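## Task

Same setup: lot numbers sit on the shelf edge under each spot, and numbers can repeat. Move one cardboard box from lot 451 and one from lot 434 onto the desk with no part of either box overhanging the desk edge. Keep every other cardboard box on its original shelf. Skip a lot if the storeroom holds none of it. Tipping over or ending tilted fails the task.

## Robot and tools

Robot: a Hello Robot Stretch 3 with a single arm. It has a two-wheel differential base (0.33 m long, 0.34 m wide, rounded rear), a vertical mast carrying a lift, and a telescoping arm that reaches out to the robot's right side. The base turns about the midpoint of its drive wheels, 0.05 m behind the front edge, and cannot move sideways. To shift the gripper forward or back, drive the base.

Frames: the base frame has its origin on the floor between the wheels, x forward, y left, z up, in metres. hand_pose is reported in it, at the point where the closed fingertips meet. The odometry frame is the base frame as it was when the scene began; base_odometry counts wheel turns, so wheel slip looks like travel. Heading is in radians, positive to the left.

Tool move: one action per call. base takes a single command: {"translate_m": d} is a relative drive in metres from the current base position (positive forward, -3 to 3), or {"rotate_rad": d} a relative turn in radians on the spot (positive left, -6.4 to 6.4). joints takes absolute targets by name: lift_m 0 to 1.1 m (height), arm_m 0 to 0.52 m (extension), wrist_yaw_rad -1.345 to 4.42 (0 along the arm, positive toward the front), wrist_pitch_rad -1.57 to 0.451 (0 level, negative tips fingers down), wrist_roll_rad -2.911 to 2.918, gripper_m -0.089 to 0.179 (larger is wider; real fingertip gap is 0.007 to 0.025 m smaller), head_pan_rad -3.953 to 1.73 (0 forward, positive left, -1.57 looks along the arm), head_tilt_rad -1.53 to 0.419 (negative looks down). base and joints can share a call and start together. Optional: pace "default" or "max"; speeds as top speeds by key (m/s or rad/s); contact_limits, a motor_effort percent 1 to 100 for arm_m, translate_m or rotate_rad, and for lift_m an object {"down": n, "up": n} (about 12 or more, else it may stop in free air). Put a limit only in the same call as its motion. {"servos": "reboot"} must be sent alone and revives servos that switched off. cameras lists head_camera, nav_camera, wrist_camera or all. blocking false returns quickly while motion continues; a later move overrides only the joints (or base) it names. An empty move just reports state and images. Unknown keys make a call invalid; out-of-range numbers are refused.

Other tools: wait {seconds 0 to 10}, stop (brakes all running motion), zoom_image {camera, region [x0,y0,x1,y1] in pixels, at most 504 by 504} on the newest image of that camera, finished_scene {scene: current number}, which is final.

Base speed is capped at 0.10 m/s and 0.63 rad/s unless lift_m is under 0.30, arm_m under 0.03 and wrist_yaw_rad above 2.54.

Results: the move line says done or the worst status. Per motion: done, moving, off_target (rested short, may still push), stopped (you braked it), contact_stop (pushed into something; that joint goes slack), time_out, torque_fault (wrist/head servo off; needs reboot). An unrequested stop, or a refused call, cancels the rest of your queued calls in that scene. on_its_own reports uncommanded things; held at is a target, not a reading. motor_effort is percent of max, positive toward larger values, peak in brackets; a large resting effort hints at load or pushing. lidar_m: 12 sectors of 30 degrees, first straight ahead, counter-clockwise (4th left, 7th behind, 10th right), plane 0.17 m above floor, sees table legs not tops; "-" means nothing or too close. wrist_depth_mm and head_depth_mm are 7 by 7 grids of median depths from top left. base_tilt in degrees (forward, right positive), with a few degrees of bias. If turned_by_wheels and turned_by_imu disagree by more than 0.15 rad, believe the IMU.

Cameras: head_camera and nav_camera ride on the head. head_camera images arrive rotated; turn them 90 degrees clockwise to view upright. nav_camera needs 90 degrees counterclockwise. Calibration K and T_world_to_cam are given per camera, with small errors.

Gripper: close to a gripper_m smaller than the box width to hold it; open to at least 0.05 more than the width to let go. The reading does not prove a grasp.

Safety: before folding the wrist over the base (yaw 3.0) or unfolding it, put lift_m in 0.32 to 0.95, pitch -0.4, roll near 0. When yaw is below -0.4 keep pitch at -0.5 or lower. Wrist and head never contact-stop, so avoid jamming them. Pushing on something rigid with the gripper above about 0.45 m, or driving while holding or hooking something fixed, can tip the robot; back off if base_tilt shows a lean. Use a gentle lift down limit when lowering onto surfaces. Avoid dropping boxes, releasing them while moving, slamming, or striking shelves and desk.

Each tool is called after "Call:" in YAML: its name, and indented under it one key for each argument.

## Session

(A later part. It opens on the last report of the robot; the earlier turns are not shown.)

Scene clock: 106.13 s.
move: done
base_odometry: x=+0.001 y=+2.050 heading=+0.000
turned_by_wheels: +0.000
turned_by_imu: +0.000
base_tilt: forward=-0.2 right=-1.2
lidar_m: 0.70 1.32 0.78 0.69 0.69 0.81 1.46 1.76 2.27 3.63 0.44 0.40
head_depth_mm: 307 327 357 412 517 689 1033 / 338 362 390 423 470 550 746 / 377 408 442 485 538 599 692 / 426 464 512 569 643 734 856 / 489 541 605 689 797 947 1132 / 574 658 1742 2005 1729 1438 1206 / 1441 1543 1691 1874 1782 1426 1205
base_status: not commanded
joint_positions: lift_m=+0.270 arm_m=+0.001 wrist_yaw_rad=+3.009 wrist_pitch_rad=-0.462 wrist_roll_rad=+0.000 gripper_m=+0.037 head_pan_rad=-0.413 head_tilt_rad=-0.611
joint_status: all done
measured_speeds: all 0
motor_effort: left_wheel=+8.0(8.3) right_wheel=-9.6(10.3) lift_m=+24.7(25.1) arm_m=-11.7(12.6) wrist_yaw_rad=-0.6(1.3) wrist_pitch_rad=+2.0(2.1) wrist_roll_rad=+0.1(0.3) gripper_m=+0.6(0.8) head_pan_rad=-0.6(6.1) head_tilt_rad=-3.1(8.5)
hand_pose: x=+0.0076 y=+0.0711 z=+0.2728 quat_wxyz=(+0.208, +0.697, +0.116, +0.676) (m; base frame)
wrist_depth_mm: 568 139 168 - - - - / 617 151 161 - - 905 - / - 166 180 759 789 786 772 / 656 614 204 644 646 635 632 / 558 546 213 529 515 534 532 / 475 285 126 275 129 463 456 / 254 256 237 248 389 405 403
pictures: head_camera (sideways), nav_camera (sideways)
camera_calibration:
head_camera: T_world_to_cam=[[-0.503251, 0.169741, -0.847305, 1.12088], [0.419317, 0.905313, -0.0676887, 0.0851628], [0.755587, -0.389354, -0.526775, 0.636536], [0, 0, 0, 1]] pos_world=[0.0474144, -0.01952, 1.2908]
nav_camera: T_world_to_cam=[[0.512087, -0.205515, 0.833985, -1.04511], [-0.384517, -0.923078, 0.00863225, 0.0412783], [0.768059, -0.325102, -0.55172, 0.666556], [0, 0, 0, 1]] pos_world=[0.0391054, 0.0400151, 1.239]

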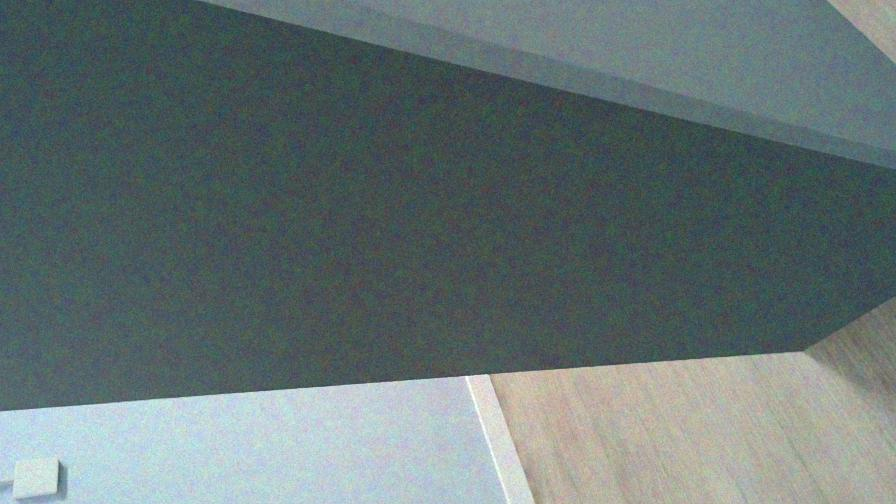

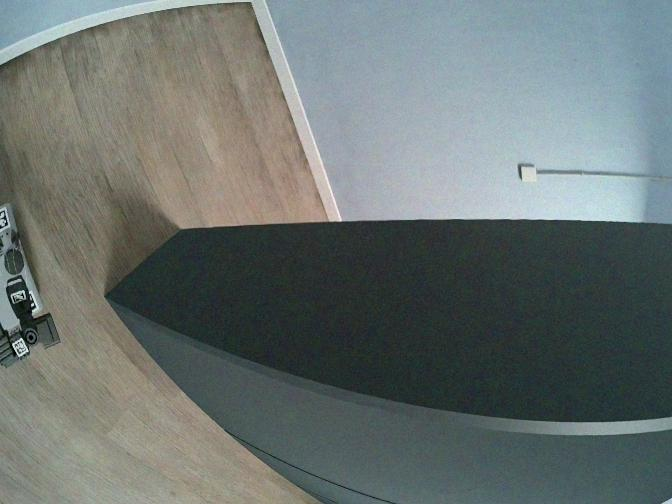

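Call:
move:
  base: {"rotate_rad": 0.19}
  joints: {"head_pan_rad": -0.6, "head_tilt_rad": -0.3}
  cameras: ["nav_camera"]

Call:
move:
  base: {"translate_m": 0.75}
  joints: {"head_pan_rad": -1.2, "head_tilt_rad": -0.2}
  cameras: ["nav_camera","head_camera"]

Scene clock: 135.73 s.
move: done
base_odometry: x=+0.001 y=+2.050 heading=+0.189
turned_by_wheels: +0.190
turned_by_imu: +0.187
base_tilt: forward=-0.4 right=-1.2
lidar_m: 1.69 1.03 0.72 0.69 0.71 0.93 2.06 1.76 2.36 1.05 0.40 0.45
head_depth_mm: 321 329 339 353 372 401 440 / 355 365 376 387 400 412 427 / 397 410 424 437 454 470 488 / 450 466 485 503 526 547 572 / 521 541 568 594 622 655 690 / 616 1592 1676 1752 1827 1837 1452 / 1485 1540 1619 1682 1748 1813 1529
base_status: done
joint_positions: lift_m=+0.270 arm_m=+0.001 wrist_yaw_rad=+3.009 wrist_pitch_rad=-0.462 wrist_roll_rad=+0.000 gripper_m=+0.037 head_pan_rad=-0.600 head_tilt_rad=-0.291
joint_status: all done
measured_speeds: all 0
motor_effort: left_wheel=-8.2(11.9) right_wheel=+8.7(11.3) lift_m=+26.6(26.7) arm_m=-10.8(12.0) wrist_yaw_rad=-0.6(1.9) wrist_pitch_rad=+2.0(2.1) wrist_roll_rad=+0.0(0.3) gripper_m=+0.9(1.0) head_pan_rad=-2.9(5.2) head_tilt_rad=+0.2(5.7)
hand_pose: x=+0.0076 y=+0.0711 z=+0.2728 quat_wxyz=(+0.208, +0.697, +0.116, +0.676) (m; base frame)
wrist_depth_mm: 625 138 - - - - - / - 151 161 - - - - / - 167 180 761 760 786 766 / 662 613 203 645 642 627 629 / 555 551 212 524 520 536 535 / 474 285 126 274 129 465 458 / 250 256 238 247 390 407 406
pictures: nav_camera (sideways)
camera_calibration:
nav_camera: T_world_to_cam=[[0.225172, -0.133265, 0.965162, -1.21455], [-0.552445, -0.833435, 0.013808, 0.0355256], [0.80256, -0.536308, -0.261288, 0.288386], [0, 0, 0, 1]] pos_world=[0.0616623, 0.0224139, 1.2471]

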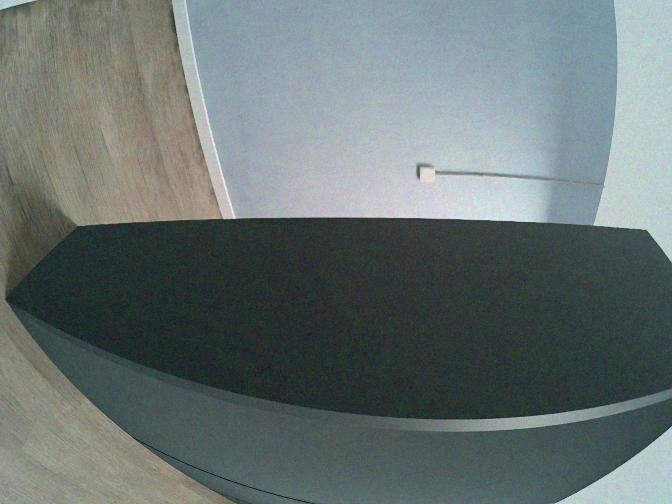

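Scene clock: 143.27 s.
move: done
base_odometry: x=+0.737 y=+2.191 heading=+0.189
turned_by_wheels: +0.000
turned_by_imu: +0.000
base_tilt: forward=-0.3 right=-1.3
lidar_m: 0.95 0.97 0.76 0.72 0.74 0.98 2.43 0.44 0.31 0.30 1.41 0.99
head_depth_mm: 2316 3541 3585 2398 1979 1191 1129 / 2332 3633 3747 3852 3735 2349 1740 / 2015 3709 3802 - 3724 2349 1734 / 2402 2822 2931 3136 3138 2327 1709 / 2034 2118 2188 2258 2365 2213 1706 / 1646 1691 1736 1788 1833 1884 1716 / 1379 1408 1441 1474 1511 1550 1572
base_status: done
joint_positions: lift_m=+0.270 arm_m=+0.001 wrist_yaw_rad=+3.009 wrist_pitch_rad=-0.462 wrist_roll_rad=+0.000 gripper_m=+0.037 head_pan_rad=-1.200 head_tilt_rad=-0.199
joint_status: all done
measured_speeds: all 0
motor_effort: left_wheel=+6.2(9.7) right_wheel=+5.5(13.6) lift_m=+28.6(28.9) arm_m=-11.3(12.1) wrist_yaw_rad=-0.1(2.1) wrist_pitch_rad=+2.0(2.1) wrist_roll_rad=-0.3(0.4) gripper_m=+0.6(1.0) head_pan_rad=+3.4(5.7) head_tilt_rad=+1.2(8.0)
hand_pose: x=+0.0076 y=+0.0711 z=+0.2728 quat_wxyz=(+0.208, +0.697, +0.116, +0.676) (m; base frame)
wrist_depth_mm: - 138 - - - - - / - 150 161 - - - - / - 166 182 771 775 779 772 / 661 609 204 652 639 636 625 / 554 551 212 522 521 535 525 / 480 287 126 275 129 458 462 / 252 256 238 247 390 408 402
pictures: head_camera (sideways), nav_camera (sideways)
camera_calibration:
head_camera: T_world_to_cam=[[-0.0961079, 0.119362, -0.988188, 1.30236], [0.946477, 0.31829, -0.0536052, 0.0636995], [0.308132, -0.940449, -0.143564, 0.14054], [0, 0, 0, 1]] pos_world=[0.0215718, -0.0435564, 1.31057]
nav_camera: T_world_to_cam=[[0.0782327, -0.154046, 0.984962, -1.23961], [-0.927143, -0.374403, 0.0150844, 0.0362222], [0.366449, -0.914381, -0.172113, 0.174976], [0, 0, 0, 1]] pos_world=[0.0664411, -0.0174003, 1.25053]

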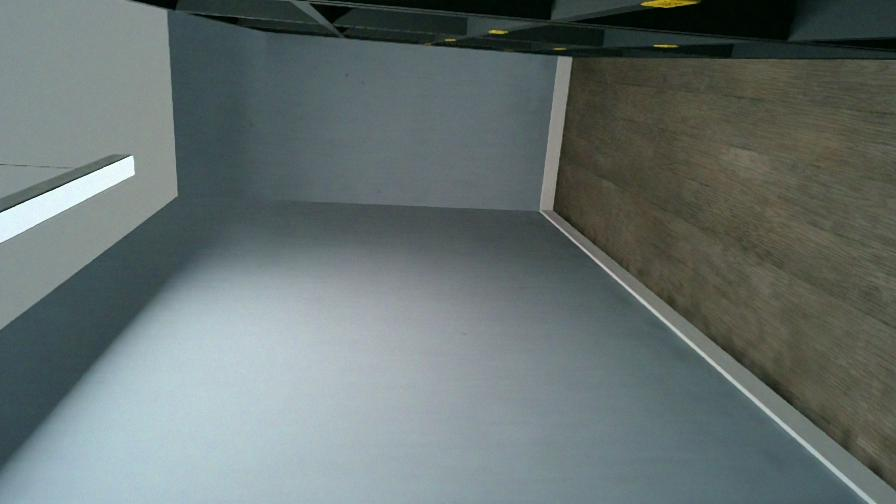

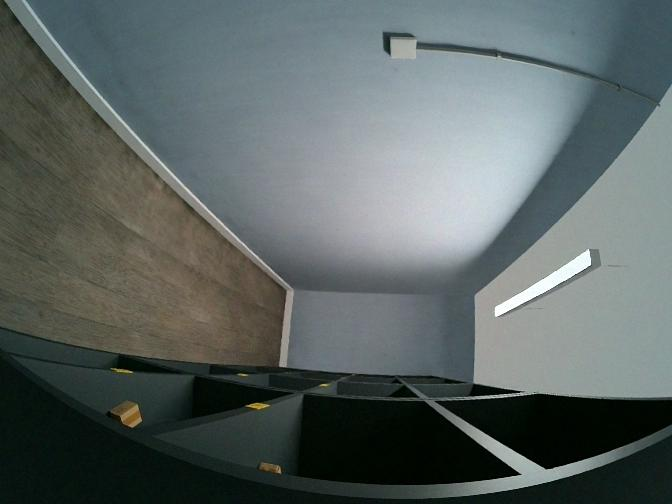

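Call:
move:
  base: {"translate_m": 0.45}
  joints: {"head_pan_rad": -1.0}

Call:
move:
  base: {"rotate_rad": -1.571}
  cameras: ["nav_camera","head_camera"]

Scene clock: 155.03 s.
move: done
base_odometry: x=+1.179 y=+2.276 heading=+0.189
turned_by_wheels: +0.000
turned_by_imu: +0.000
base_tilt: forward=-0.4 right=-1.3
lidar_m: 0.50 0.51 0.68 0.74 0.76 1.01 2.50 0.58 1.26 2.15 0.74 0.53
head_depth_mm: 1961 2211 2427 2723 3001 2379 1747 / 1400 1506 1610 1736 1857 2013 1741 / 1082 1140 1192 1254 1327 1415 1492 / 878 915 954 991 1036 1079 1137 / 740 766 793 820 848 877 914 / 639 656 678 697 717 741 765 / 564 578 592 607 623 639 659
base_status: done
joint_positions: lift_m=+0.270 arm_m=+0.001 wrist_yaw_rad=+3.009 wrist_pitch_rad=-0.462 wrist_roll_rad=+0.000 gripper_m=+0.037 head_pan_rad=-1.000 head_tilt_rad=-0.200
joint_status: all done
measured_speeds: all 0
motor_effort: left_wheel=+0.5(10.8) right_wheel=+11.7(13.6) lift_m=+29.8(31.5) arm_m=-11.4(12.6) wrist_yaw_rad=-1.8(1.8) wrist_pitch_rad=+2.0(2.1) wrist_roll_rad=-0.2(0.3) gripper_m=+0.7(1.2) head_pan_rad=-3.0(3.8) head_tilt_rad=-2.5(3.6)
hand_pose: x=+0.0076 y=+0.0711 z=+0.2728 quat_wxyz=(+0.208, +0.697, +0.116, +0.676) (m; base frame)
wrist_depth_mm: - 139 - - - 769 512 / - 150 162 - - 827 523 / 778 167 183 792 788 746 547 / 664 605 203 645 635 636 542 / 551 548 212 521 517 536 522 / 480 285 126 275 129 460 454 / 251 257 237 247 392 405 400
pictures: none

Scene clock: 158.40 s.
move: done
base_odometry: x=+1.179 y=+2.276 heading=-1.382
turned_by_wheels: -1.571
turned_by_imu: -1.546
base_tilt: forward=-0.2 right=-1.1
lidar_m: 2.14 0.74 0.52 0.50 0.52 0.69 0.74 0.76 1.02 2.59 0.58 1.26
head_depth_mm: 2332 2953 2955 3024 3075 2371 1730 / 712 762 812 868 935 2038 1610 / 556 582 610 645 680 718 764 / 504 520 534 550 571 589 609 / 1054 1048 1105 1142 909 683 1020 / 1118 1126 1183 1237 898 1247 1013 / 1186 1226 1270 1324 889 1303 948
base_status: done
joint_positions: lift_m=+0.270 arm_m=+0.001 wrist_yaw_rad=+3.009 wrist_pitch_rad=-0.462 wrist_roll_rad=+0.000 gripper_m=+0.037 head_pan_rad=-1.000 head_tilt_rad=-0.200
joint_status: not commanded
measured_speeds: all 0
motor_effort: left_wheel=+8.0(11.9) right_wheel=-9.0(13.7) lift_m=+25.0(29.9) arm_m=-13.4(13.7) wrist_yaw_rad=+0.0(1.9) wrist_pitch_rad=+2.1(2.1) wrist_roll_rad=-0.1(0.3) gripper_m=+0.2(1.0) head_pan_rad=-2.8(3.8) head_tilt_rad=-2.5(3.6)
hand_pose: x=+0.0076 y=+0.0711 z=+0.2728 quat_wxyz=(+0.208, +0.697, +0.116, +0.676) (m; base frame)
wrist_depth_mm: 467 138 491 515 527 529 542 / 509 150 522 539 - - - / 538 166 175 - - - - / - 190 198 619 643 627 631 / 552 552 212 530 525 531 532 / 475 285 126 275 128 461 460 / 251 256 238 248 389 407 403
pictures: head_camera (sideways), nav_camera (sideways)
camera_calibration:
head_camera: T_world_to_cam=[[-0.118401, 0.0987668, -0.988042, 1.30235], [0.864478, 0.499801, -0.0536323, 0.0642173], [0.488527, -0.86049, -0.144559, 0.140693], [0, 0, 0, 1]] pos_world=[0.0299527, -0.0396603, 1.31056]
nav_camera: T_world_to_cam=[[0.107748, -0.136219, 0.984802, -1.23951], [-0.834385, -0.550976, 0.0150792, 0.0355839], [0.540548, -0.823329, -0.173025, 0.175109], [0, 0, 0, 1]] pos_world=[0.06859, -0.00506565, 1.25043]

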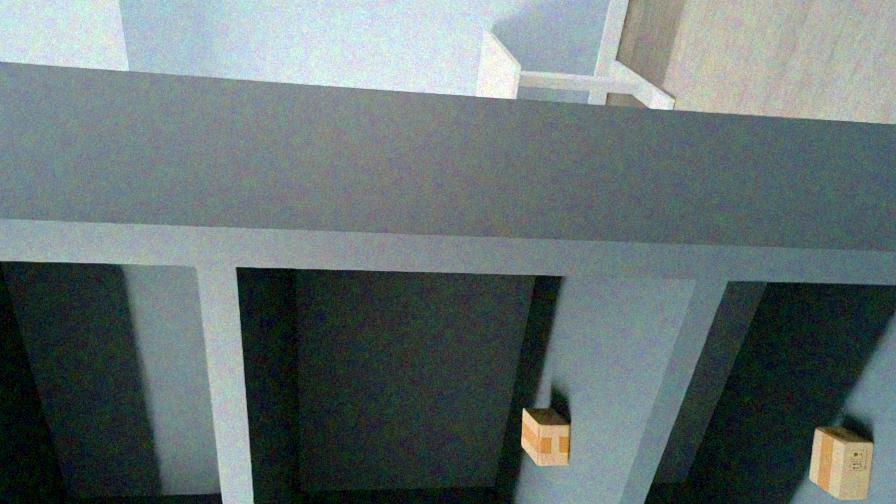

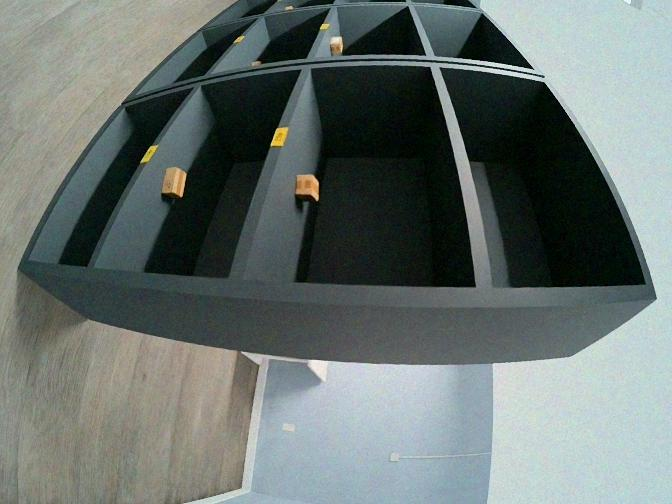

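Call:
zoom_image:
  camera: "nav_camera"
  region: [110, 100, 330, 220]

Call:
move:
  base: {"translate_m": 0.9}
  joints: {"head_pan_rad": -1.4,"head_tilt_rad":-0.35}
  cameras: ["nav_camera","head_camera"]

Call:
zoom_image:
  camera: "nav_camera"
  region: [60, 10, 370, 250]

Call:
zoom_image:
  camera: "nav_camera"
  region: [60, 250, 370, 490]

Scaled by 2.291 from the camera's 672x504 image, which has a finer 792x594 frame.

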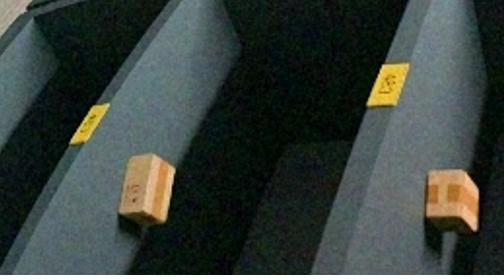

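Scene clock: 173.07 s.
move: done
base_odometry: x=+1.349 y=+1.392 heading=-1.382
turned_by_wheels: +0.000
turned_by_imu: +0.001
base_tilt: forward=-0.5 right=-1.2
lidar_m: 2.18 0.77 0.55 0.53 0.54 0.72 1.63 0.75 0.80 0.93 0.54 1.28
head_depth_mm: 383 798 843 885 626 535 885 / 388 807 852 899 655 531 882 / 394 821 867 911 648 1004 878 / 399 831 878 917 644 998 873 / 406 835 884 921 640 1011 869 / 414 655 690 718 634 740 811 / 422 507 521 538 549 571 616
base_status: done
joint_positions: lift_m=+0.270 arm_m=+0.001 wrist_yaw_rad=+3.009 wrist_pitch_rad=-0.462 wrist_roll_rad=+0.000 gripper_m=+0.037 head_pan_rad=-1.400 head_tilt_rad=-0.350
joint_status: all done
measured_speeds: all 0
motor_effort: left_wheel=+3.2(13.5) right_wheel=+7.1(10.4) lift_m=+29.8(31.5) arm_m=-10.1(12.6) wrist_yaw_rad=-0.6(2.3) wrist_pitch_rad=+2.0(2.1) wrist_roll_rad=+0.1(0.3) gripper_m=+0.2(1.0) head_pan_rad=+3.2(4.4) head_tilt_rad=+5.3(6.0)
hand_pose: x=+0.0076 y=+0.0711 z=+0.2728 quat_wxyz=(+0.208, +0.697, +0.116, +0.676) (m; base frame)
wrist_depth_mm: 493 139 516 534 536 - - / 535 151 162 - - - - / - 167 177 - - - - / 616 195 198 638 637 631 623 / 559 547 213 522 519 533 537 / 476 285 126 275 129 460 459 / 250 257 238 247 388 407 404
pictures: head_camera (sideways), nav_camera (sideways)
camera_calibration:
head_camera: T_world_to_cam=[[-0.0953575, 0.280658, -0.955059, 1.25905], [0.989403, 0.132258, -0.0599205, 0.0716411], [0.109497, -0.950652, -0.290296, 0.332724], [0, 0, 0, 1]] pos_world=[0.0127456, -0.0465335, 1.30335]
nav_camera: T_world_to_cam=[[0.0708327, -0.310371, 0.947973, -1.19118], [-0.982695, -0.18478, 0.0129291, 0.0393162], [0.171154, -0.932484, -0.318089, 0.366164], [0, 0, 0, 1]] pos_world=[0.0603396, -0.0210001, 1.24517]

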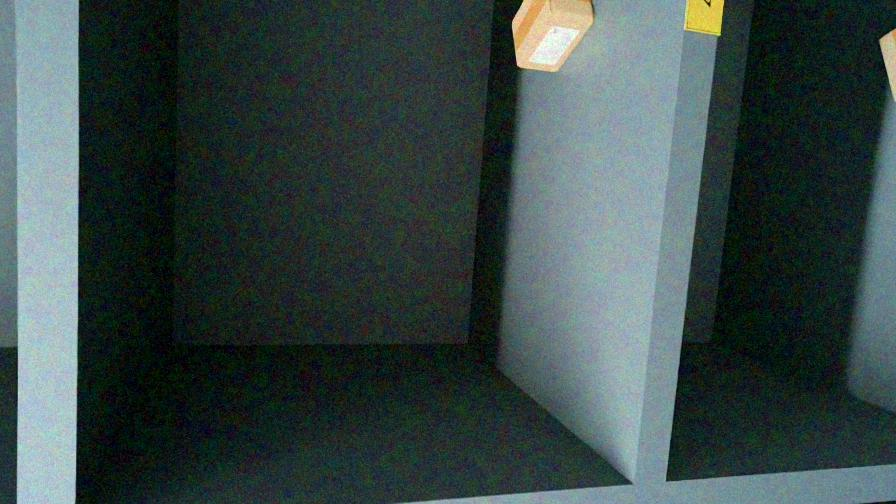

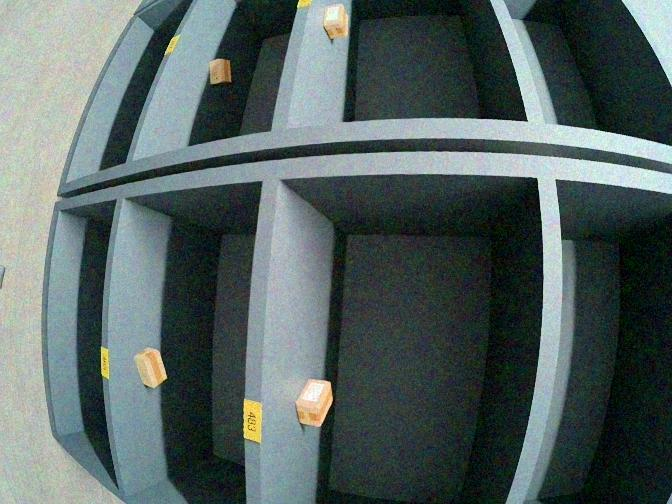

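Scaled by 1.626 from the camera's 672x504 image, which has a finer 792x594 frame.

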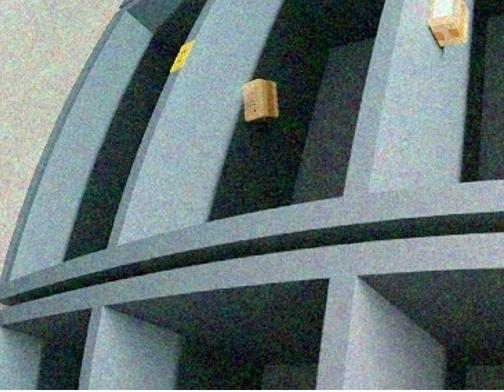

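Scaled by 1.626 from the camera's 672x504 image, which has a finer 792x594 frame.

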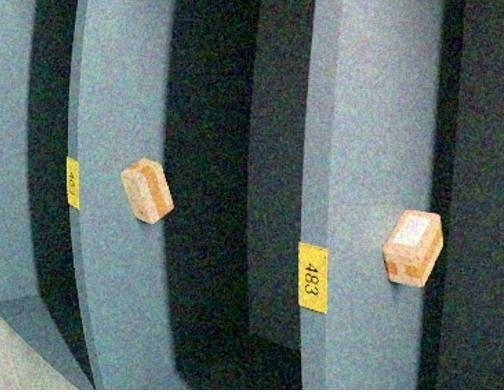

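Call:
move:
  joints: {"head_pan_rad": -1.9,"head_tilt_rad":-0.6}
  cameras: ["nav_camera","head_camera"]

Call:
zoom_image:
  camera: "nav_camera"
  region: [120, 150, 320, 350]

Call:
move:
  base: {"translate_m": 0.75}
  joints: {"head_pan_rad": -1.57,"head_tilt_rad":-0.5}
  cameras: ["nav_camera","head_camera"]

Call:
zoom_image:
  camera: "nav_camera"
  region: [80, 0, 380, 250]

Call:
zoom_image:
  camera: "nav_camera"
  region: [80, 250, 380, 500]

Scene clock: 184.87 s.
move: done
base_odometry: x=+1.349 y=+1.392 heading=-1.382
turned_by_wheels: +0.000
turned_by_imu: +0.000
base_tilt: forward=-0.3 right=-1.1
lidar_m: 2.18 0.77 0.55 0.53 0.54 0.73 1.63 0.75 0.80 0.93 0.54 1.28
head_depth_mm: 755 788 802 714 904 988 1219 / 856 916 900 700 1045 963 1170 / 846 936 899 656 1095 903 1162 / 812 895 883 617 1088 870 1163 / 784 857 880 583 1080 852 1126 / 755 824 861 575 1072 860 1069 / 730 796 835 570 1029 857 766
base_status: not commanded
joint_positions: lift_m=+0.270 arm_m=+0.001 wrist_yaw_rad=+3.009 wrist_pitch_rad=-0.462 wrist_roll_rad=+0.000 gripper_m=+0.037 head_pan_rad=-1.909 head_tilt_rad=-0.599
joint_status: all done
measured_speeds: all 0
motor_effort: left_wheel=+2.7(3.5) right_wheel=+7.1(7.7) lift_m=+29.6(30.6) arm_m=-9.3(10.0) wrist_yaw_rad=-0.1(1.9) wrist_pitch_rad=+2.1(2.1) wrist_roll_rad=-0.3(0.3) gripper_m=+0.1(0.7) head_pan_rad=-1.7(5.2) head_tilt_rad=-4.7(7.0)
hand_pose: x=+0.0076 y=+0.0711 z=+0.2728 quat_wxyz=(+0.208, +0.697, +0.116, +0.676) (m; base frame)
wrist_depth_mm: 493 138 521 529 541 - - / 531 150 162 - - - - / - 167 176 - - - - / 618 195 197 644 638 628 618 / 553 555 212 523 525 530 530 / 479 286 126 273 129 460 461 / 251 257 237 247 385 404 403
pictures: head_camera (sideways), nav_camera (sideways)
camera_calibration:
head_camera: T_world_to_cam=[[0.12854, 0.505353, -0.853285, 1.12493], [0.933777, -0.351437, -0.0674704, 0.0817541], [-0.333972, -0.788106, -0.517061, 0.630505], [0, 0, 0, 1]] pos_world=[-0.0103677, -0.0428499, 1.29141]
nav_camera: T_world_to_cam=[[-0.163633, -0.516853, 0.84029, -1.04929], [-0.949109, 0.314824, 0.00882122, 0.0444336], [-0.269102, -0.796083, -0.542066, 0.660336], [0, 0, 0, 1]] pos_world=[0.0481731, -0.0306323, 1.23926]

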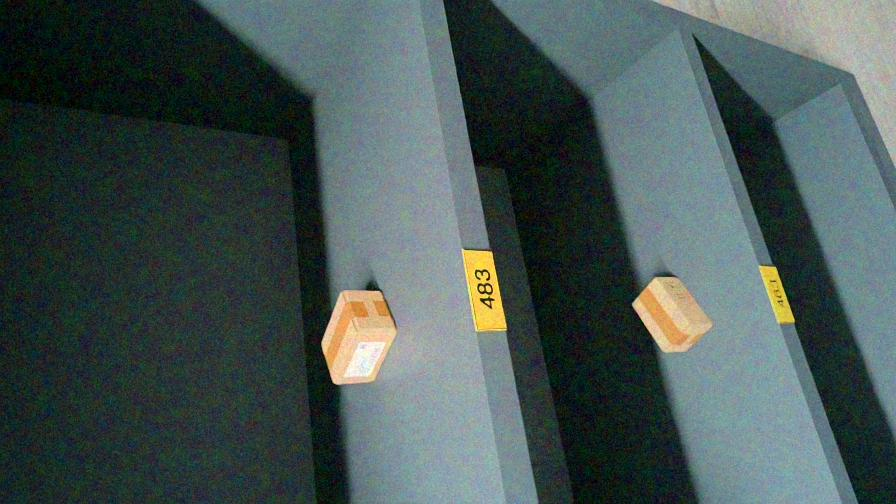

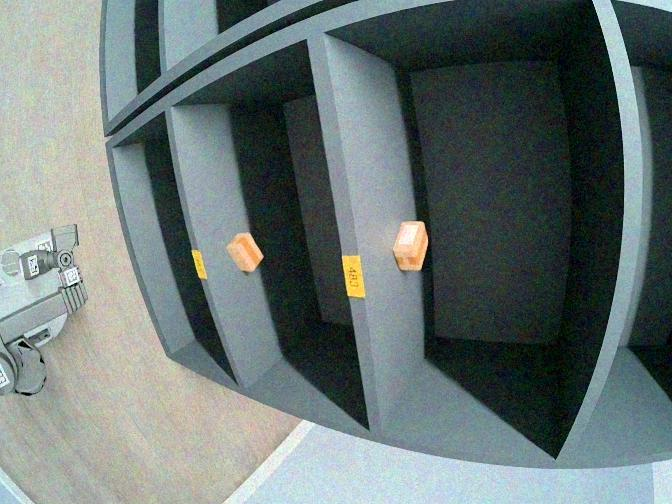

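Scaled by 2.520 from the camera's 672x504 image, which has a finer 792x594 frame.

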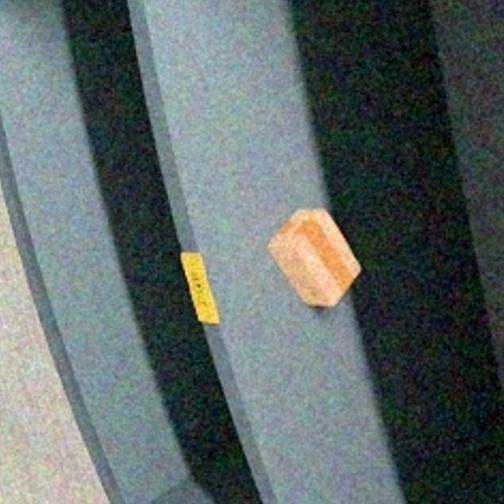

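Scene clock: 192.40 s.
move: done
base_odometry: x=+1.490 y=+0.655 heading=-1.381
turned_by_wheels: +0.000
turned_by_imu: +0.000
base_tilt: forward=-0.5 right=-1.3
lidar_m: 2.36 0.81 0.57 0.55 0.56 0.76 1.94 0.67 0.60 0.91 0.65 0.64
head_depth_mm: 749 812 886 738 560 910 784 / 748 806 878 731 556 962 779 / 742 805 877 725 550 951 776 / 740 802 878 714 547 946 773 / 739 797 870 592 542 883 768 / 737 797 864 696 537 936 765 / 734 793 863 691 532 931 763
base_status: done
joint_positions: lift_m=+0.270 arm_m=+0.001 wrist_yaw_rad=+3.009 wrist_pitch_rad=-0.462 wrist_roll_rad=+0.000 gripper_m=+0.037 head_pan_rad=-1.569 head_tilt_rad=-0.500
joint_status: all done
measured_speeds: all 0
motor_effort: left_wheel=+8.3(11.9) right_wheel=+3.3(10.2) lift_m=+28.5(30.4) arm_m=-7.7(9.9) wrist_yaw_rad=-0.9(1.7) wrist_pitch_rad=+2.0(2.1) wrist_roll_rad=+0.0(0.3) gripper_m=-0.1(1.1) head_pan_rad=-0.1(4.9) head_tilt_rad=+4.1(6.2)
hand_pose: x=+0.0076 y=+0.0711 z=+0.2728 quat_wxyz=(+0.208, +0.697, +0.116, +0.676) (m; base frame)
wrist_depth_mm: 510 139 524 538 - - - / 538 151 162 - - - - / - 166 176 - - - 722 / 637 198 202 647 637 628 624 / 552 549 212 526 524 533 526 / 478 284 126 275 129 463 458 / 252 255 237 247 390 406 402
pictures: head_camera (sideways), nav_camera (sideways)
camera_calibration:
head_camera: T_world_to_cam=[[-0.0469647, 0.432172, -0.900567, 1.18763], [0.997531, -0.0268312, -0.0648974, 0.0780325], [-0.0522102, -0.901392, -0.429845, 0.515329], [0, 0, 0, 1]] pos_world=[0.00484214, -0.0466527, 1.29612]
nav_camera: T_world_to_cam=[[0.0177631, -0.455966, 0.88982, -1.11497], [-0.999775, -0.0184191, 0.0105197, 0.0426076], [0.011593, -0.889806, -0.456191, 0.546875], [0, 0, 0, 1]] pos_world=[0.0560635, -0.0209919, 1.24116]

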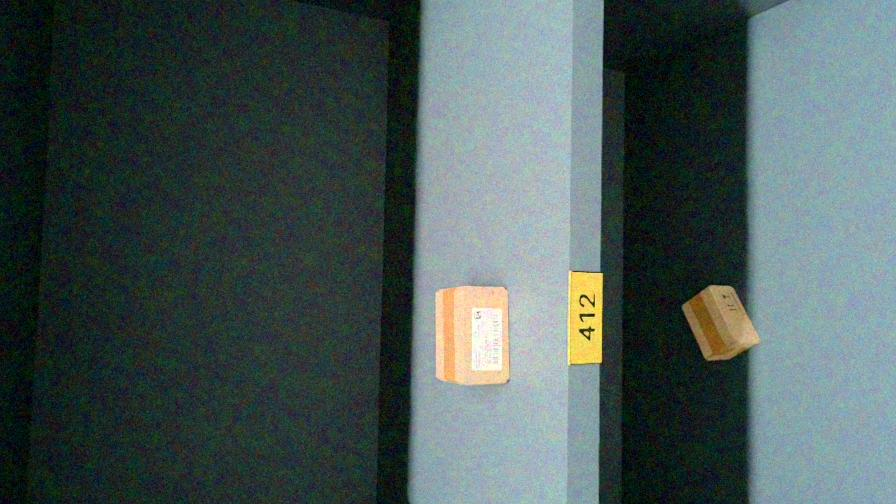

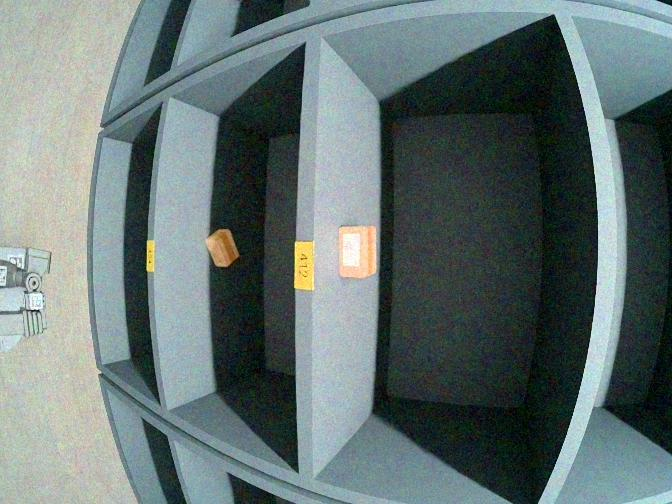

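Scaled by 1.680 from the camera's 672x504 image, which has a finer 792x594 frame.

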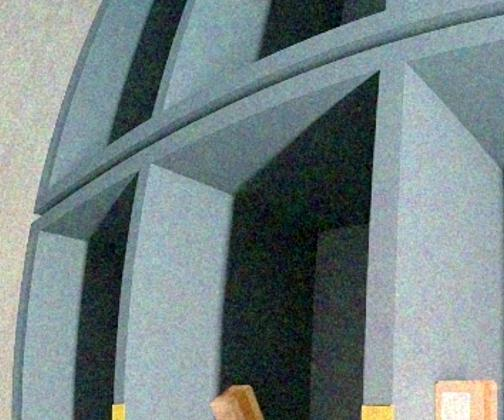

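Scaled by 1.680 from the camera's 672x504 image, which has a finer 792x594 frame.

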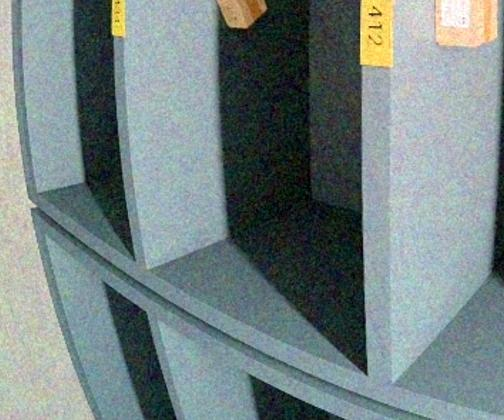

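Call:
move:
  joints: {"head_pan_rad": -1.57,"head_tilt_rad":-0.8}
  cameras: ["head_camera","nav_camera"]

Call:
zoom_image:
  camera: "head_camera"
  region: [480, 250, 700, 430]

Call:
zoom_image:
  camera: "nav_camera"
  region: [180, 200, 300, 300]

Call:
move:
  base: {"translate_m": 0.8}
  joints: {"head_pan_rad": -1.57,"head_tilt_rad":-0.6}
  cameras: ["nav_camera","head_camera"]

Call:
zoom_image:
  camera: "nav_camera"
  region: [80, 0, 380, 250]

Call:
zoom_image:
  camera: "nav_camera"
  region: [80, 250, 380, 500]

Scene clock: 204.60 s.
move: done
base_odometry: x=+1.490 y=+0.655 heading=-1.381
turned_by_wheels: +0.000
turned_by_imu: +0.000
base_tilt: forward=-0.3 right=-1.2
lidar_m: 2.36 0.80 0.57 0.55 0.57 0.76 1.95 0.67 0.60 0.91 0.65 0.64
head_depth_mm: 758 814 577 980 895 1021 1136 / 756 806 573 1088 913 1181 1137 / 755 792 566 1075 908 1201 1132 / 752 786 559 1067 900 1201 1133 / 750 769 543 1063 896 1194 1122 / 750 760 546 1046 891 1178 1114 / 747 747 542 1070 882 1179 1111
base_status: not commanded
joint_positions: lift_m=+0.270 arm_m=+0.001 wrist_yaw_rad=+3.009 wrist_pitch_rad=-0.462 wrist_roll_rad=+0.000 gripper_m=+0.037 head_pan_rad=-1.569 head_tilt_rad=-0.800
joint_status: all done
measured_speeds: all 0
motor_effort: left_wheel=+8.3(8.8) right_wheel=+2.2(3.1) lift_m=+28.9(28.9) arm_m=-7.2(7.8) wrist_yaw_rad=-0.9(1.3) wrist_pitch_rad=+2.0(2.1) wrist_roll_rad=+0.1(0.5) gripper_m=+0.8(1.0) head_pan_rad=-3.0(3.4) head_tilt_rad=-6.3(7.7)
hand_pose: x=+0.0076 y=+0.0711 z=+0.2728 quat_wxyz=(+0.208, +0.697, +0.116, +0.676) (m; base frame)
wrist_depth_mm: 508 138 523 537 - - - / 546 150 161 - - - - / - 166 175 - - - 704 / 639 197 202 647 642 631 635 / 560 548 212 522 519 532 529 / 474 285 126 273 129 460 459 / 252 256 237 246 389 406 402
pictures: head_camera (sideways), nav_camera (sideways)
camera_calibration:
head_camera: T_world_to_cam=[[-0.0474092, 0.679162, -0.732455, 0.968481], [0.997495, -0.00635253, -0.0704546, 0.0852387], [-0.0525031, -0.733961, -0.67716, 0.837097], [0, 0, 0, 1]] pos_world=[0.00483994, -0.0428182, 1.28222]
nav_camera: T_world_to_cam=[[0.0182327, -0.698647, 0.715234, -0.887371], [-0.99977, -0.0208172, 0.0051516, 0.0495324], [0.01129, -0.715164, -0.698866, 0.862597], [0, 0, 0, 1]] pos_world=[0.0559614, -0.00203057, 1.23726]

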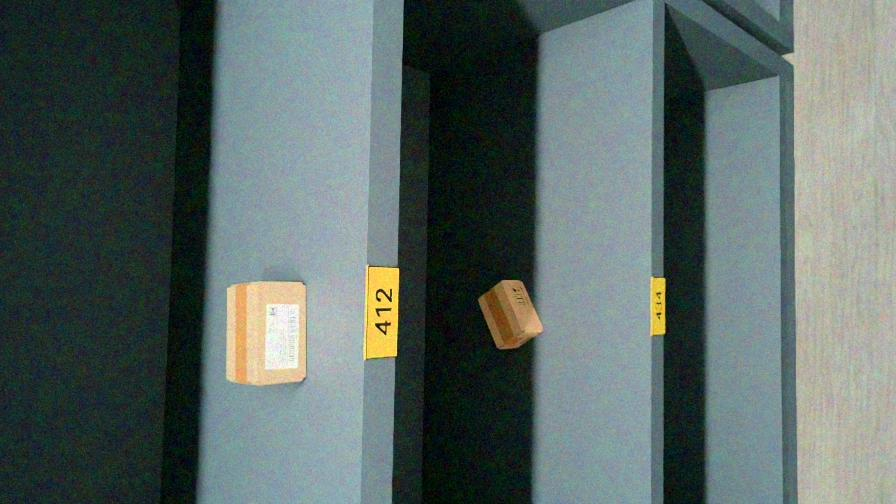

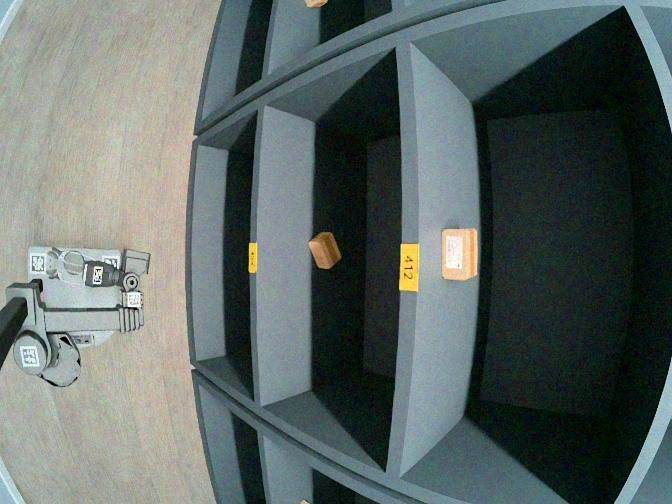

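Scaled by 2.291 from the camera's 896x504 image, which has a finer 1280x720 frame.

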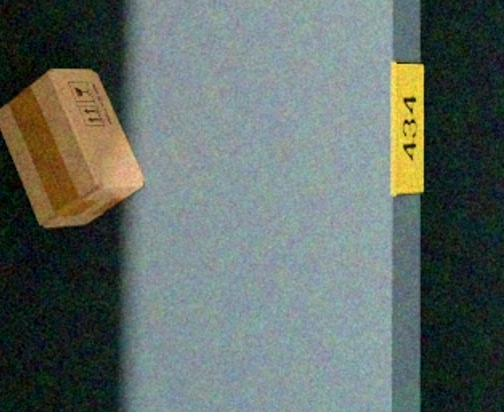

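Scaled by 4.200 from the camera's 672x504 image, which has a finer 792x594 frame.

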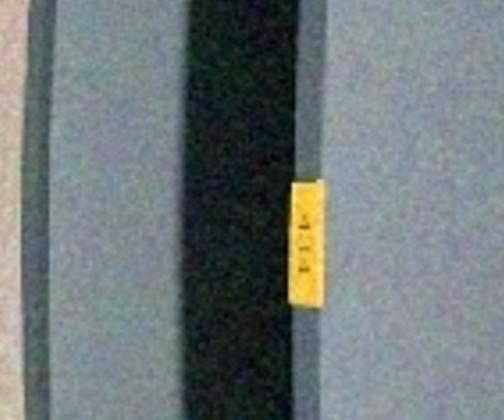

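Scene clock: 212.57 s.
move: done
base_odometry: x=+1.640 y=-0.131 heading=-1.382
turned_by_wheels: +0.000
turned_by_imu: +0.001
base_tilt: forward=-0.4 right=-1.3
lidar_m: 1.57 0.83 0.60 0.57 0.59 0.79 2.04 1.26 0.50 0.86 0.86 0.73
head_depth_mm: 650 642 634 575 587 654 765 / 724 783 829 596 804 828 789 / 720 793 843 594 1023 873 788 / 718 788 836 585 1015 869 781 / 716 786 833 578 1006 865 777 / 714 785 831 574 999 816 772 / 711 782 830 569 997 852 769
base_status: done
joint_positions: lift_m=+0.270 arm_m=+0.001 wrist_yaw_rad=+3.009 wrist_pitch_rad=-0.462 wrist_roll_rad=+0.000 gripper_m=+0.037 head_pan_rad=-1.570 head_tilt_rad=-0.600
joint_status: all done
measured_speeds: all 0
motor_effort: left_wheel=+3.0(11.9) right_wheel=+7.4(10.7) lift_m=+27.0(29.0) arm_m=-5.2(7.3) wrist_yaw_rad=-0.3(2.1) wrist_pitch_rad=+2.0(2.1) wrist_roll_rad=-0.1(0.3) gripper_m=+0.2(1.1) head_pan_rad=-3.0(4.4) head_tilt_rad=+3.0(9.8)
hand_pose: x=+0.0076 y=+0.0711 z=+0.2728 quat_wxyz=(+0.208, +0.697, +0.116, +0.676) (m; base frame)
wrist_depth_mm: 527 139 532 - - - - / - 151 162 - - - - / - 166 176 - - 715 720 / 630 611 203 651 636 634 632 / 551 553 213 518 521 532 535 / 477 285 126 274 128 460 455 / 251 257 237 247 390 408 403
pictures: head_camera (sideways), nav_camera (sideways)
camera_calibration:
head_camera: T_world_to_cam=[[-0.0466967, 0.519967, -0.852909, 1.12544], [0.997501, -0.0210425, -0.0674416, 0.0812946], [-0.0530148, -0.853927, -0.517685, 0.629597], [0, 0, 0, 1]] pos_world=[0.00484066, -0.045849, 1.29131]
nav_camera: T_world_to_cam=[[0.0174641, -0.542579, 0.839823, -1.04979], [-0.999789, -0.0185451, 0.00880924, 0.0448547], [0.0107949, -0.8398, -0.542789, 0.659576], [0, 0, 0, 1]] pos_world=[0.0560588, -0.0148501, 1.23925]

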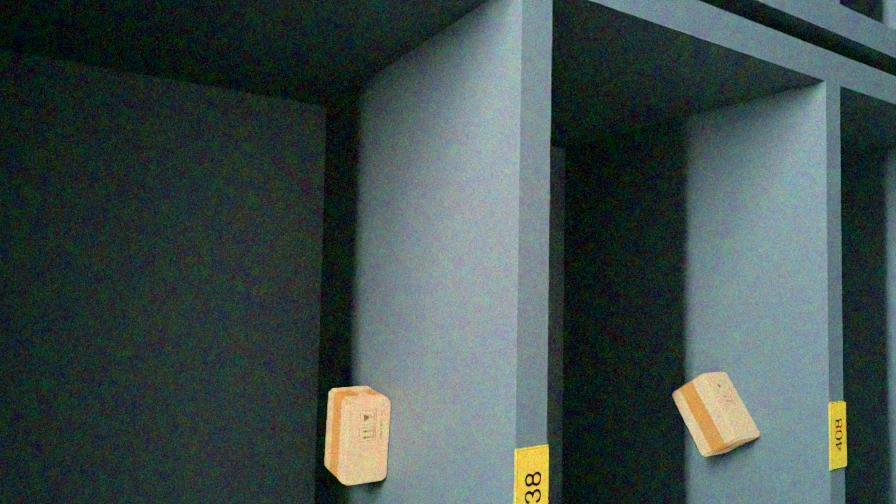

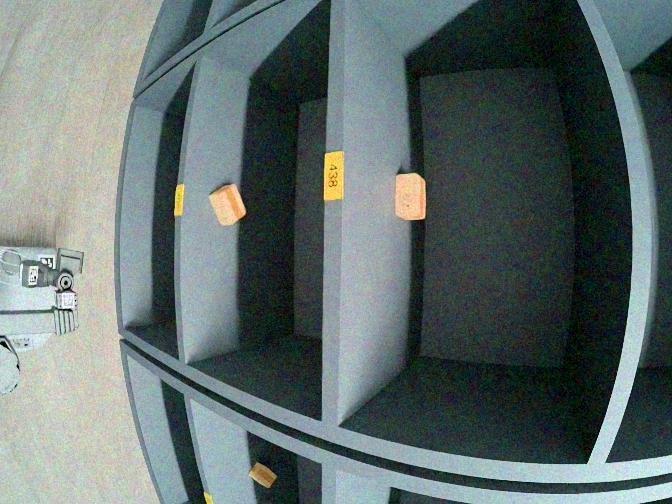

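Scaled by 1.680 from the camera's 672x504 image, which has a finer 792x594 frame.

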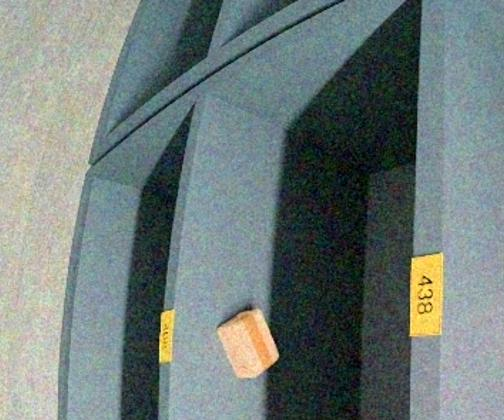

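Scaled by 1.680 from the camera's 672x504 image, which has a finer 792x594 frame.

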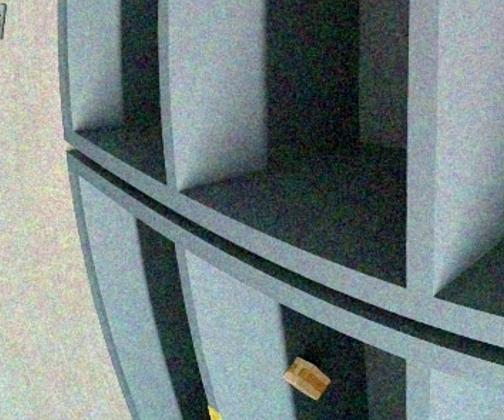

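Call:
move:
  base: {"translate_m": -0.78}
  joints: {"lift_m": 0.70, "wrist_pitch_rad": -0.4, "head_tilt_rad":-0.8}

Call:
move:
  joints: {"wrist_yaw_rad": 0, "gripper_m": 0.179}
  cameras: ["all"]

Scene clock: 257.03 s.
move: done
base_odometry: x=+1.494 y=+0.636 heading=-1.381
turned_by_wheels: +0.000
turned_by_imu: -0.001
base_tilt: forward=-0.2 right=-1.3
lidar_m: 2.35 0.80 0.58 0.55 0.57 0.76 1.96 0.67 0.61 0.91 0.63 0.63
head_depth_mm: 762 812 578 1024 915 1022 341 / 754 806 572 1082 916 1210 325 / 754 793 567 1078 906 1198 322 / 750 786 556 1070 902 1191 353 / 750 772 542 1059 893 1187 369 / 750 761 548 1050 890 1182 1116 / 746 750 543 1072 883 1179 1109
base_status: done
joint_positions: lift_m=+0.700 arm_m=+0.001 wrist_yaw_rad=+3.009 wrist_pitch_rad=-0.420 wrist_roll_rad=+0.000 gripper_m=+0.037 head_pan_rad=-1.570 head_tilt_rad=-0.800
joint_status: all done
measured_speeds: all 0
motor_effort: left_wheel=-0.8(10.5) right_wheel=-11.8(14.6) lift_m=+24.0(34.8) arm_m=-2.5(4.9) wrist_yaw_rad=-0.4(1.8) wrist_pitch_rad=+3.2(6.2) wrist_roll_rad=+0.0(0.3) gripper_m=+0.4(1.1) head_pan_rad=-2.3(3.6) head_tilt_rad=-6.2(8.0)
hand_pose: x=+0.0083 y=+0.0767 z=+0.7123 quat_wxyz=(+0.193, +0.699, +0.101, +0.681) (m; base frame)
wrist_depth_mm: 509 137 531 541 - - - / 536 149 - - - - - / - 163 169 - - - - / - 180 186 - - - - / - - 202 150 151 - - / - - 129 - 126 964 980 / 868 - 269 876 846 856 862
pictures: none

Scene clock: 259.53 s.
move: done
base_odometry: x=+1.494 y=+0.636 heading=-1.381
turned_by_wheels: +0.000
turned_by_imu: +0.000
base_tilt: forward=-0.2 right=-1.2
lidar_m: 2.34 0.80 0.57 0.55 0.57 0.76 1.95 0.67 0.61 0.91 0.63 0.63
head_depth_mm: 759 816 578 1027 915 1025 341 / 759 806 571 1086 914 1207 325 / 754 794 565 1075 912 1182 322 / 751 785 556 1075 903 434 353 / 749 773 541 1063 894 1162 1120 / 750 761 548 1047 888 1185 1116 / 748 751 541 1047 886 1179 1116
base_status: not commanded
joint_positions: lift_m=+0.700 arm_m=+0.001 wrist_yaw_rad=+0.003 wrist_pitch_rad=-0.420 wrist_roll_rad=+0.000 gripper_m=+0.179 head_pan_rad=-1.570 head_tilt_rad=-0.800
joint_status: all done
measured_speeds: all 0
motor_effort: left_wheel=-0.6(1.2) right_wheel=-10.1(12.0) lift_m=+25.3(26.1) arm_m=-2.6(3.3) wrist_yaw_rad=-4.8(5.7) wrist_pitch_rad=+3.2(3.3) wrist_roll_rad=-0.1(0.3) gripper_m=+1.0(83.7) head_pan_rad=-1.7(2.6) head_tilt_rad=-6.2(7.0)
hand_pose: x=-0.0208 y=-0.3697 z=+0.7123 quat_wxyz=(+0.692, +0.149, -0.691, -0.146) (m; base frame)
wrist_depth_mm: - - - - - - - / - - - - - 657 - / - - - - - - - / 511 504 497 491 511 508 490 / 448 428 428 428 422 420 420 / 119 345 367 364 361 360 358 / - - - 353 - - 105
pictures: head_camera (sideways), nav_camera (sideways), wrist_camera
camera_calibration:
head_camera: T_world_to_cam=[[-0.0466637, 0.679135, -0.732528, 0.96857], [0.997492, -0.00738849, -0.0703924, 0.0851143], [-0.0532182, -0.733976, -0.677087, 0.837006], [0, 0, 0, 1]] pos_world=[0.00484018, -0.0428191, 1.28222]
nav_camera: T_world_to_cam=[[0.0174649, -0.698664, 0.715237, -0.8874], [-0.999791, -0.0197835, 0.00508814, 0.0496084], [0.010595, -0.715176, -0.698864, 0.862563], [0, 0, 0, 1]] pos_world=[0.0559575, -0.00212826, 1.23726]
wrist_camera: T_world_to_cam=[[-0.998878, -0.0399021, -0.0255075, -0.010767], [-0.00250222, 0.582322, -0.812954, 0.826853], [0.0472922, -0.811978, -0.581769, 0.281294], [0, 0, 0, 1]] pos_world=[-0.021989, -0.25352, 0.835567]

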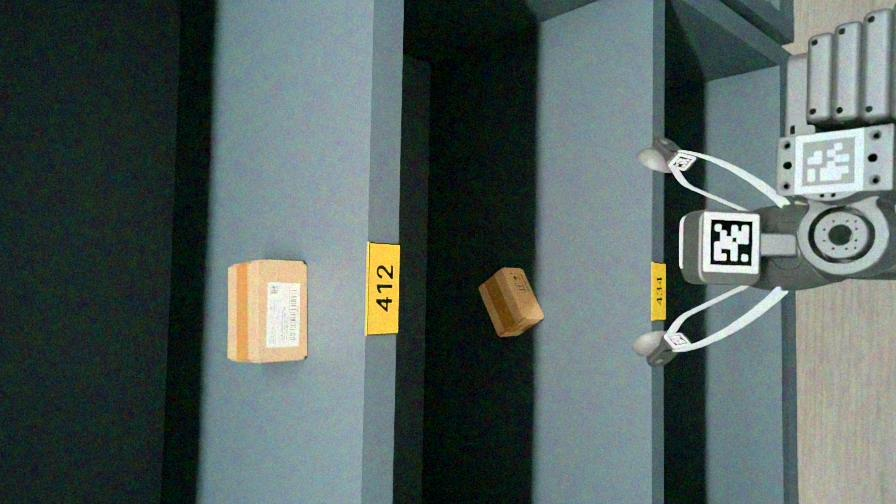

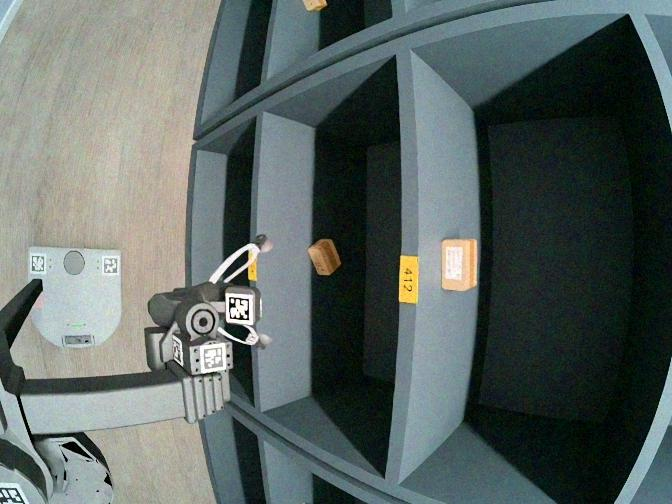

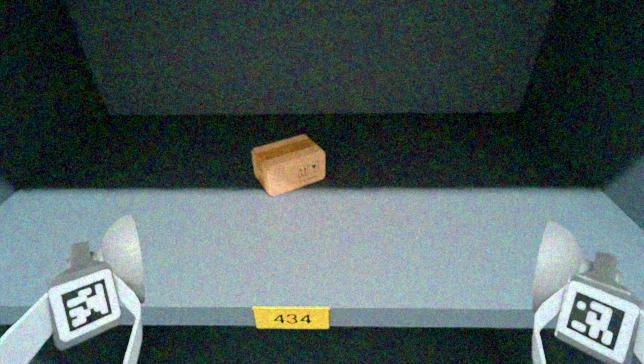

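Call:
move:
  joints: {"lift_m": 0.76, "wrist_pitch_rad": -0.8, "wrist_yaw_rad": 0.3, "arm_m": 0.2}
  cameras: ["head_camera","wrist_camera"]

Scene clock: 294.67 s.
move: done
base_odometry: x=+1.494 y=+0.636 heading=-1.381
turned_by_wheels: +0.000
turned_by_imu: +0.000
base_tilt: forward=-0.2 right=-1.3
lidar_m: 2.34 0.80 0.58 0.55 0.57 0.76 1.95 0.67 0.61 0.91 0.63 0.63
head_depth_mm: 759 816 579 1028 917 324 289 / 756 809 570 1052 387 331 1096 / 751 797 564 525 454 1197 1130 / 751 786 556 1070 487 1197 1123 / 748 772 541 1061 874 1191 1122 / 750 761 548 1054 871 1183 1115 / 747 748 542 1050 884 1173 1109
base_status: not commanded
joint_positions: lift_m=+0.760 arm_m=+0.200 wrist_yaw_rad=+0.297 wrist_pitch_rad=-0.807 wrist_roll_rad=+0.000 gripper_m=+0.179 head_pan_rad=-1.570 head_tilt_rad=-0.800
joint_status: all done
measured_speeds: all 0
motor_effort: left_wheel=-0.8(1.2) right_wheel=-10.6(11.7) lift_m=+22.9(33.4) arm_m=+12.9(15.2) wrist_yaw_rad=+2.1(4.5) wrist_pitch_rad=+0.8(3.6) wrist_roll_rad=+0.2(0.3) gripper_m=+0.0(1.0) head_pan_rad=-1.6(2.4) head_tilt_rad=-6.2(7.3)
hand_pose: x=+0.0252 y=-0.4978 z=+0.6970 quat_wxyz=(+0.684, +0.371, -0.602, -0.179) (m; base frame)
wrist_depth_mm: 422 509 521 512 505 - - / 440 475 471 463 456 453 446 / 424 426 419 366 391 407 401 / 387 382 380 372 373 370 364 / 355 350 347 344 343 339 336 / 123 312 319 317 314 313 309 / 781 781 308 294 294 288 105
pictures: head_camera (sideways), wrist_camera
camera_calibration:
head_camera: T_world_to_cam=[[-0.0466637, 0.679135, -0.732528, 0.96857], [0.997492, -0.00738849, -0.0703924, 0.0851143], [-0.0532182, -0.733976, -0.677087, 0.837006], [0, 0, 0, 1]] pos_world=[0.00484018, -0.0428191, 1.28222]
wrist_camera: T_world_to_cam=[[-0.948244, -0.315326, -0.0374528, -0.100326], [-0.248044, 0.809181, -0.532636, 0.812837], [0.19826, -0.495779, -0.845516, 0.503691], [0, 0, 0, 1]] pos_world=[0.00662479, -0.439648, 0.855067]

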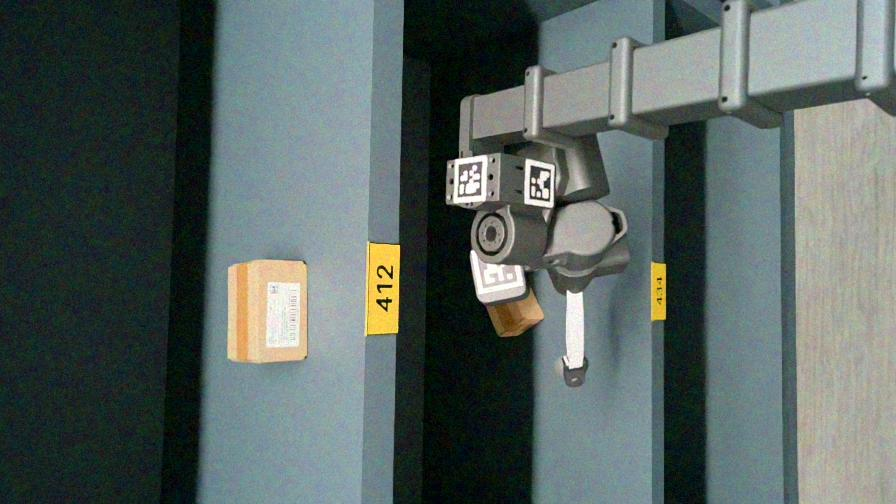

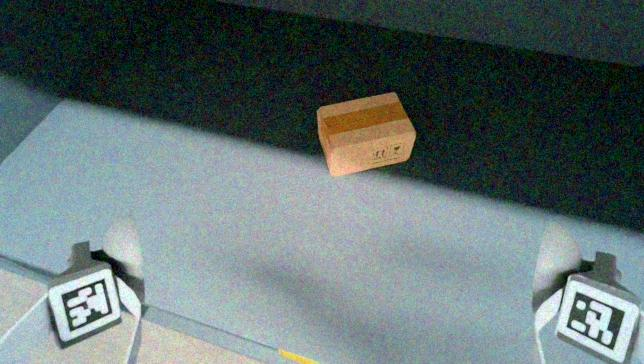

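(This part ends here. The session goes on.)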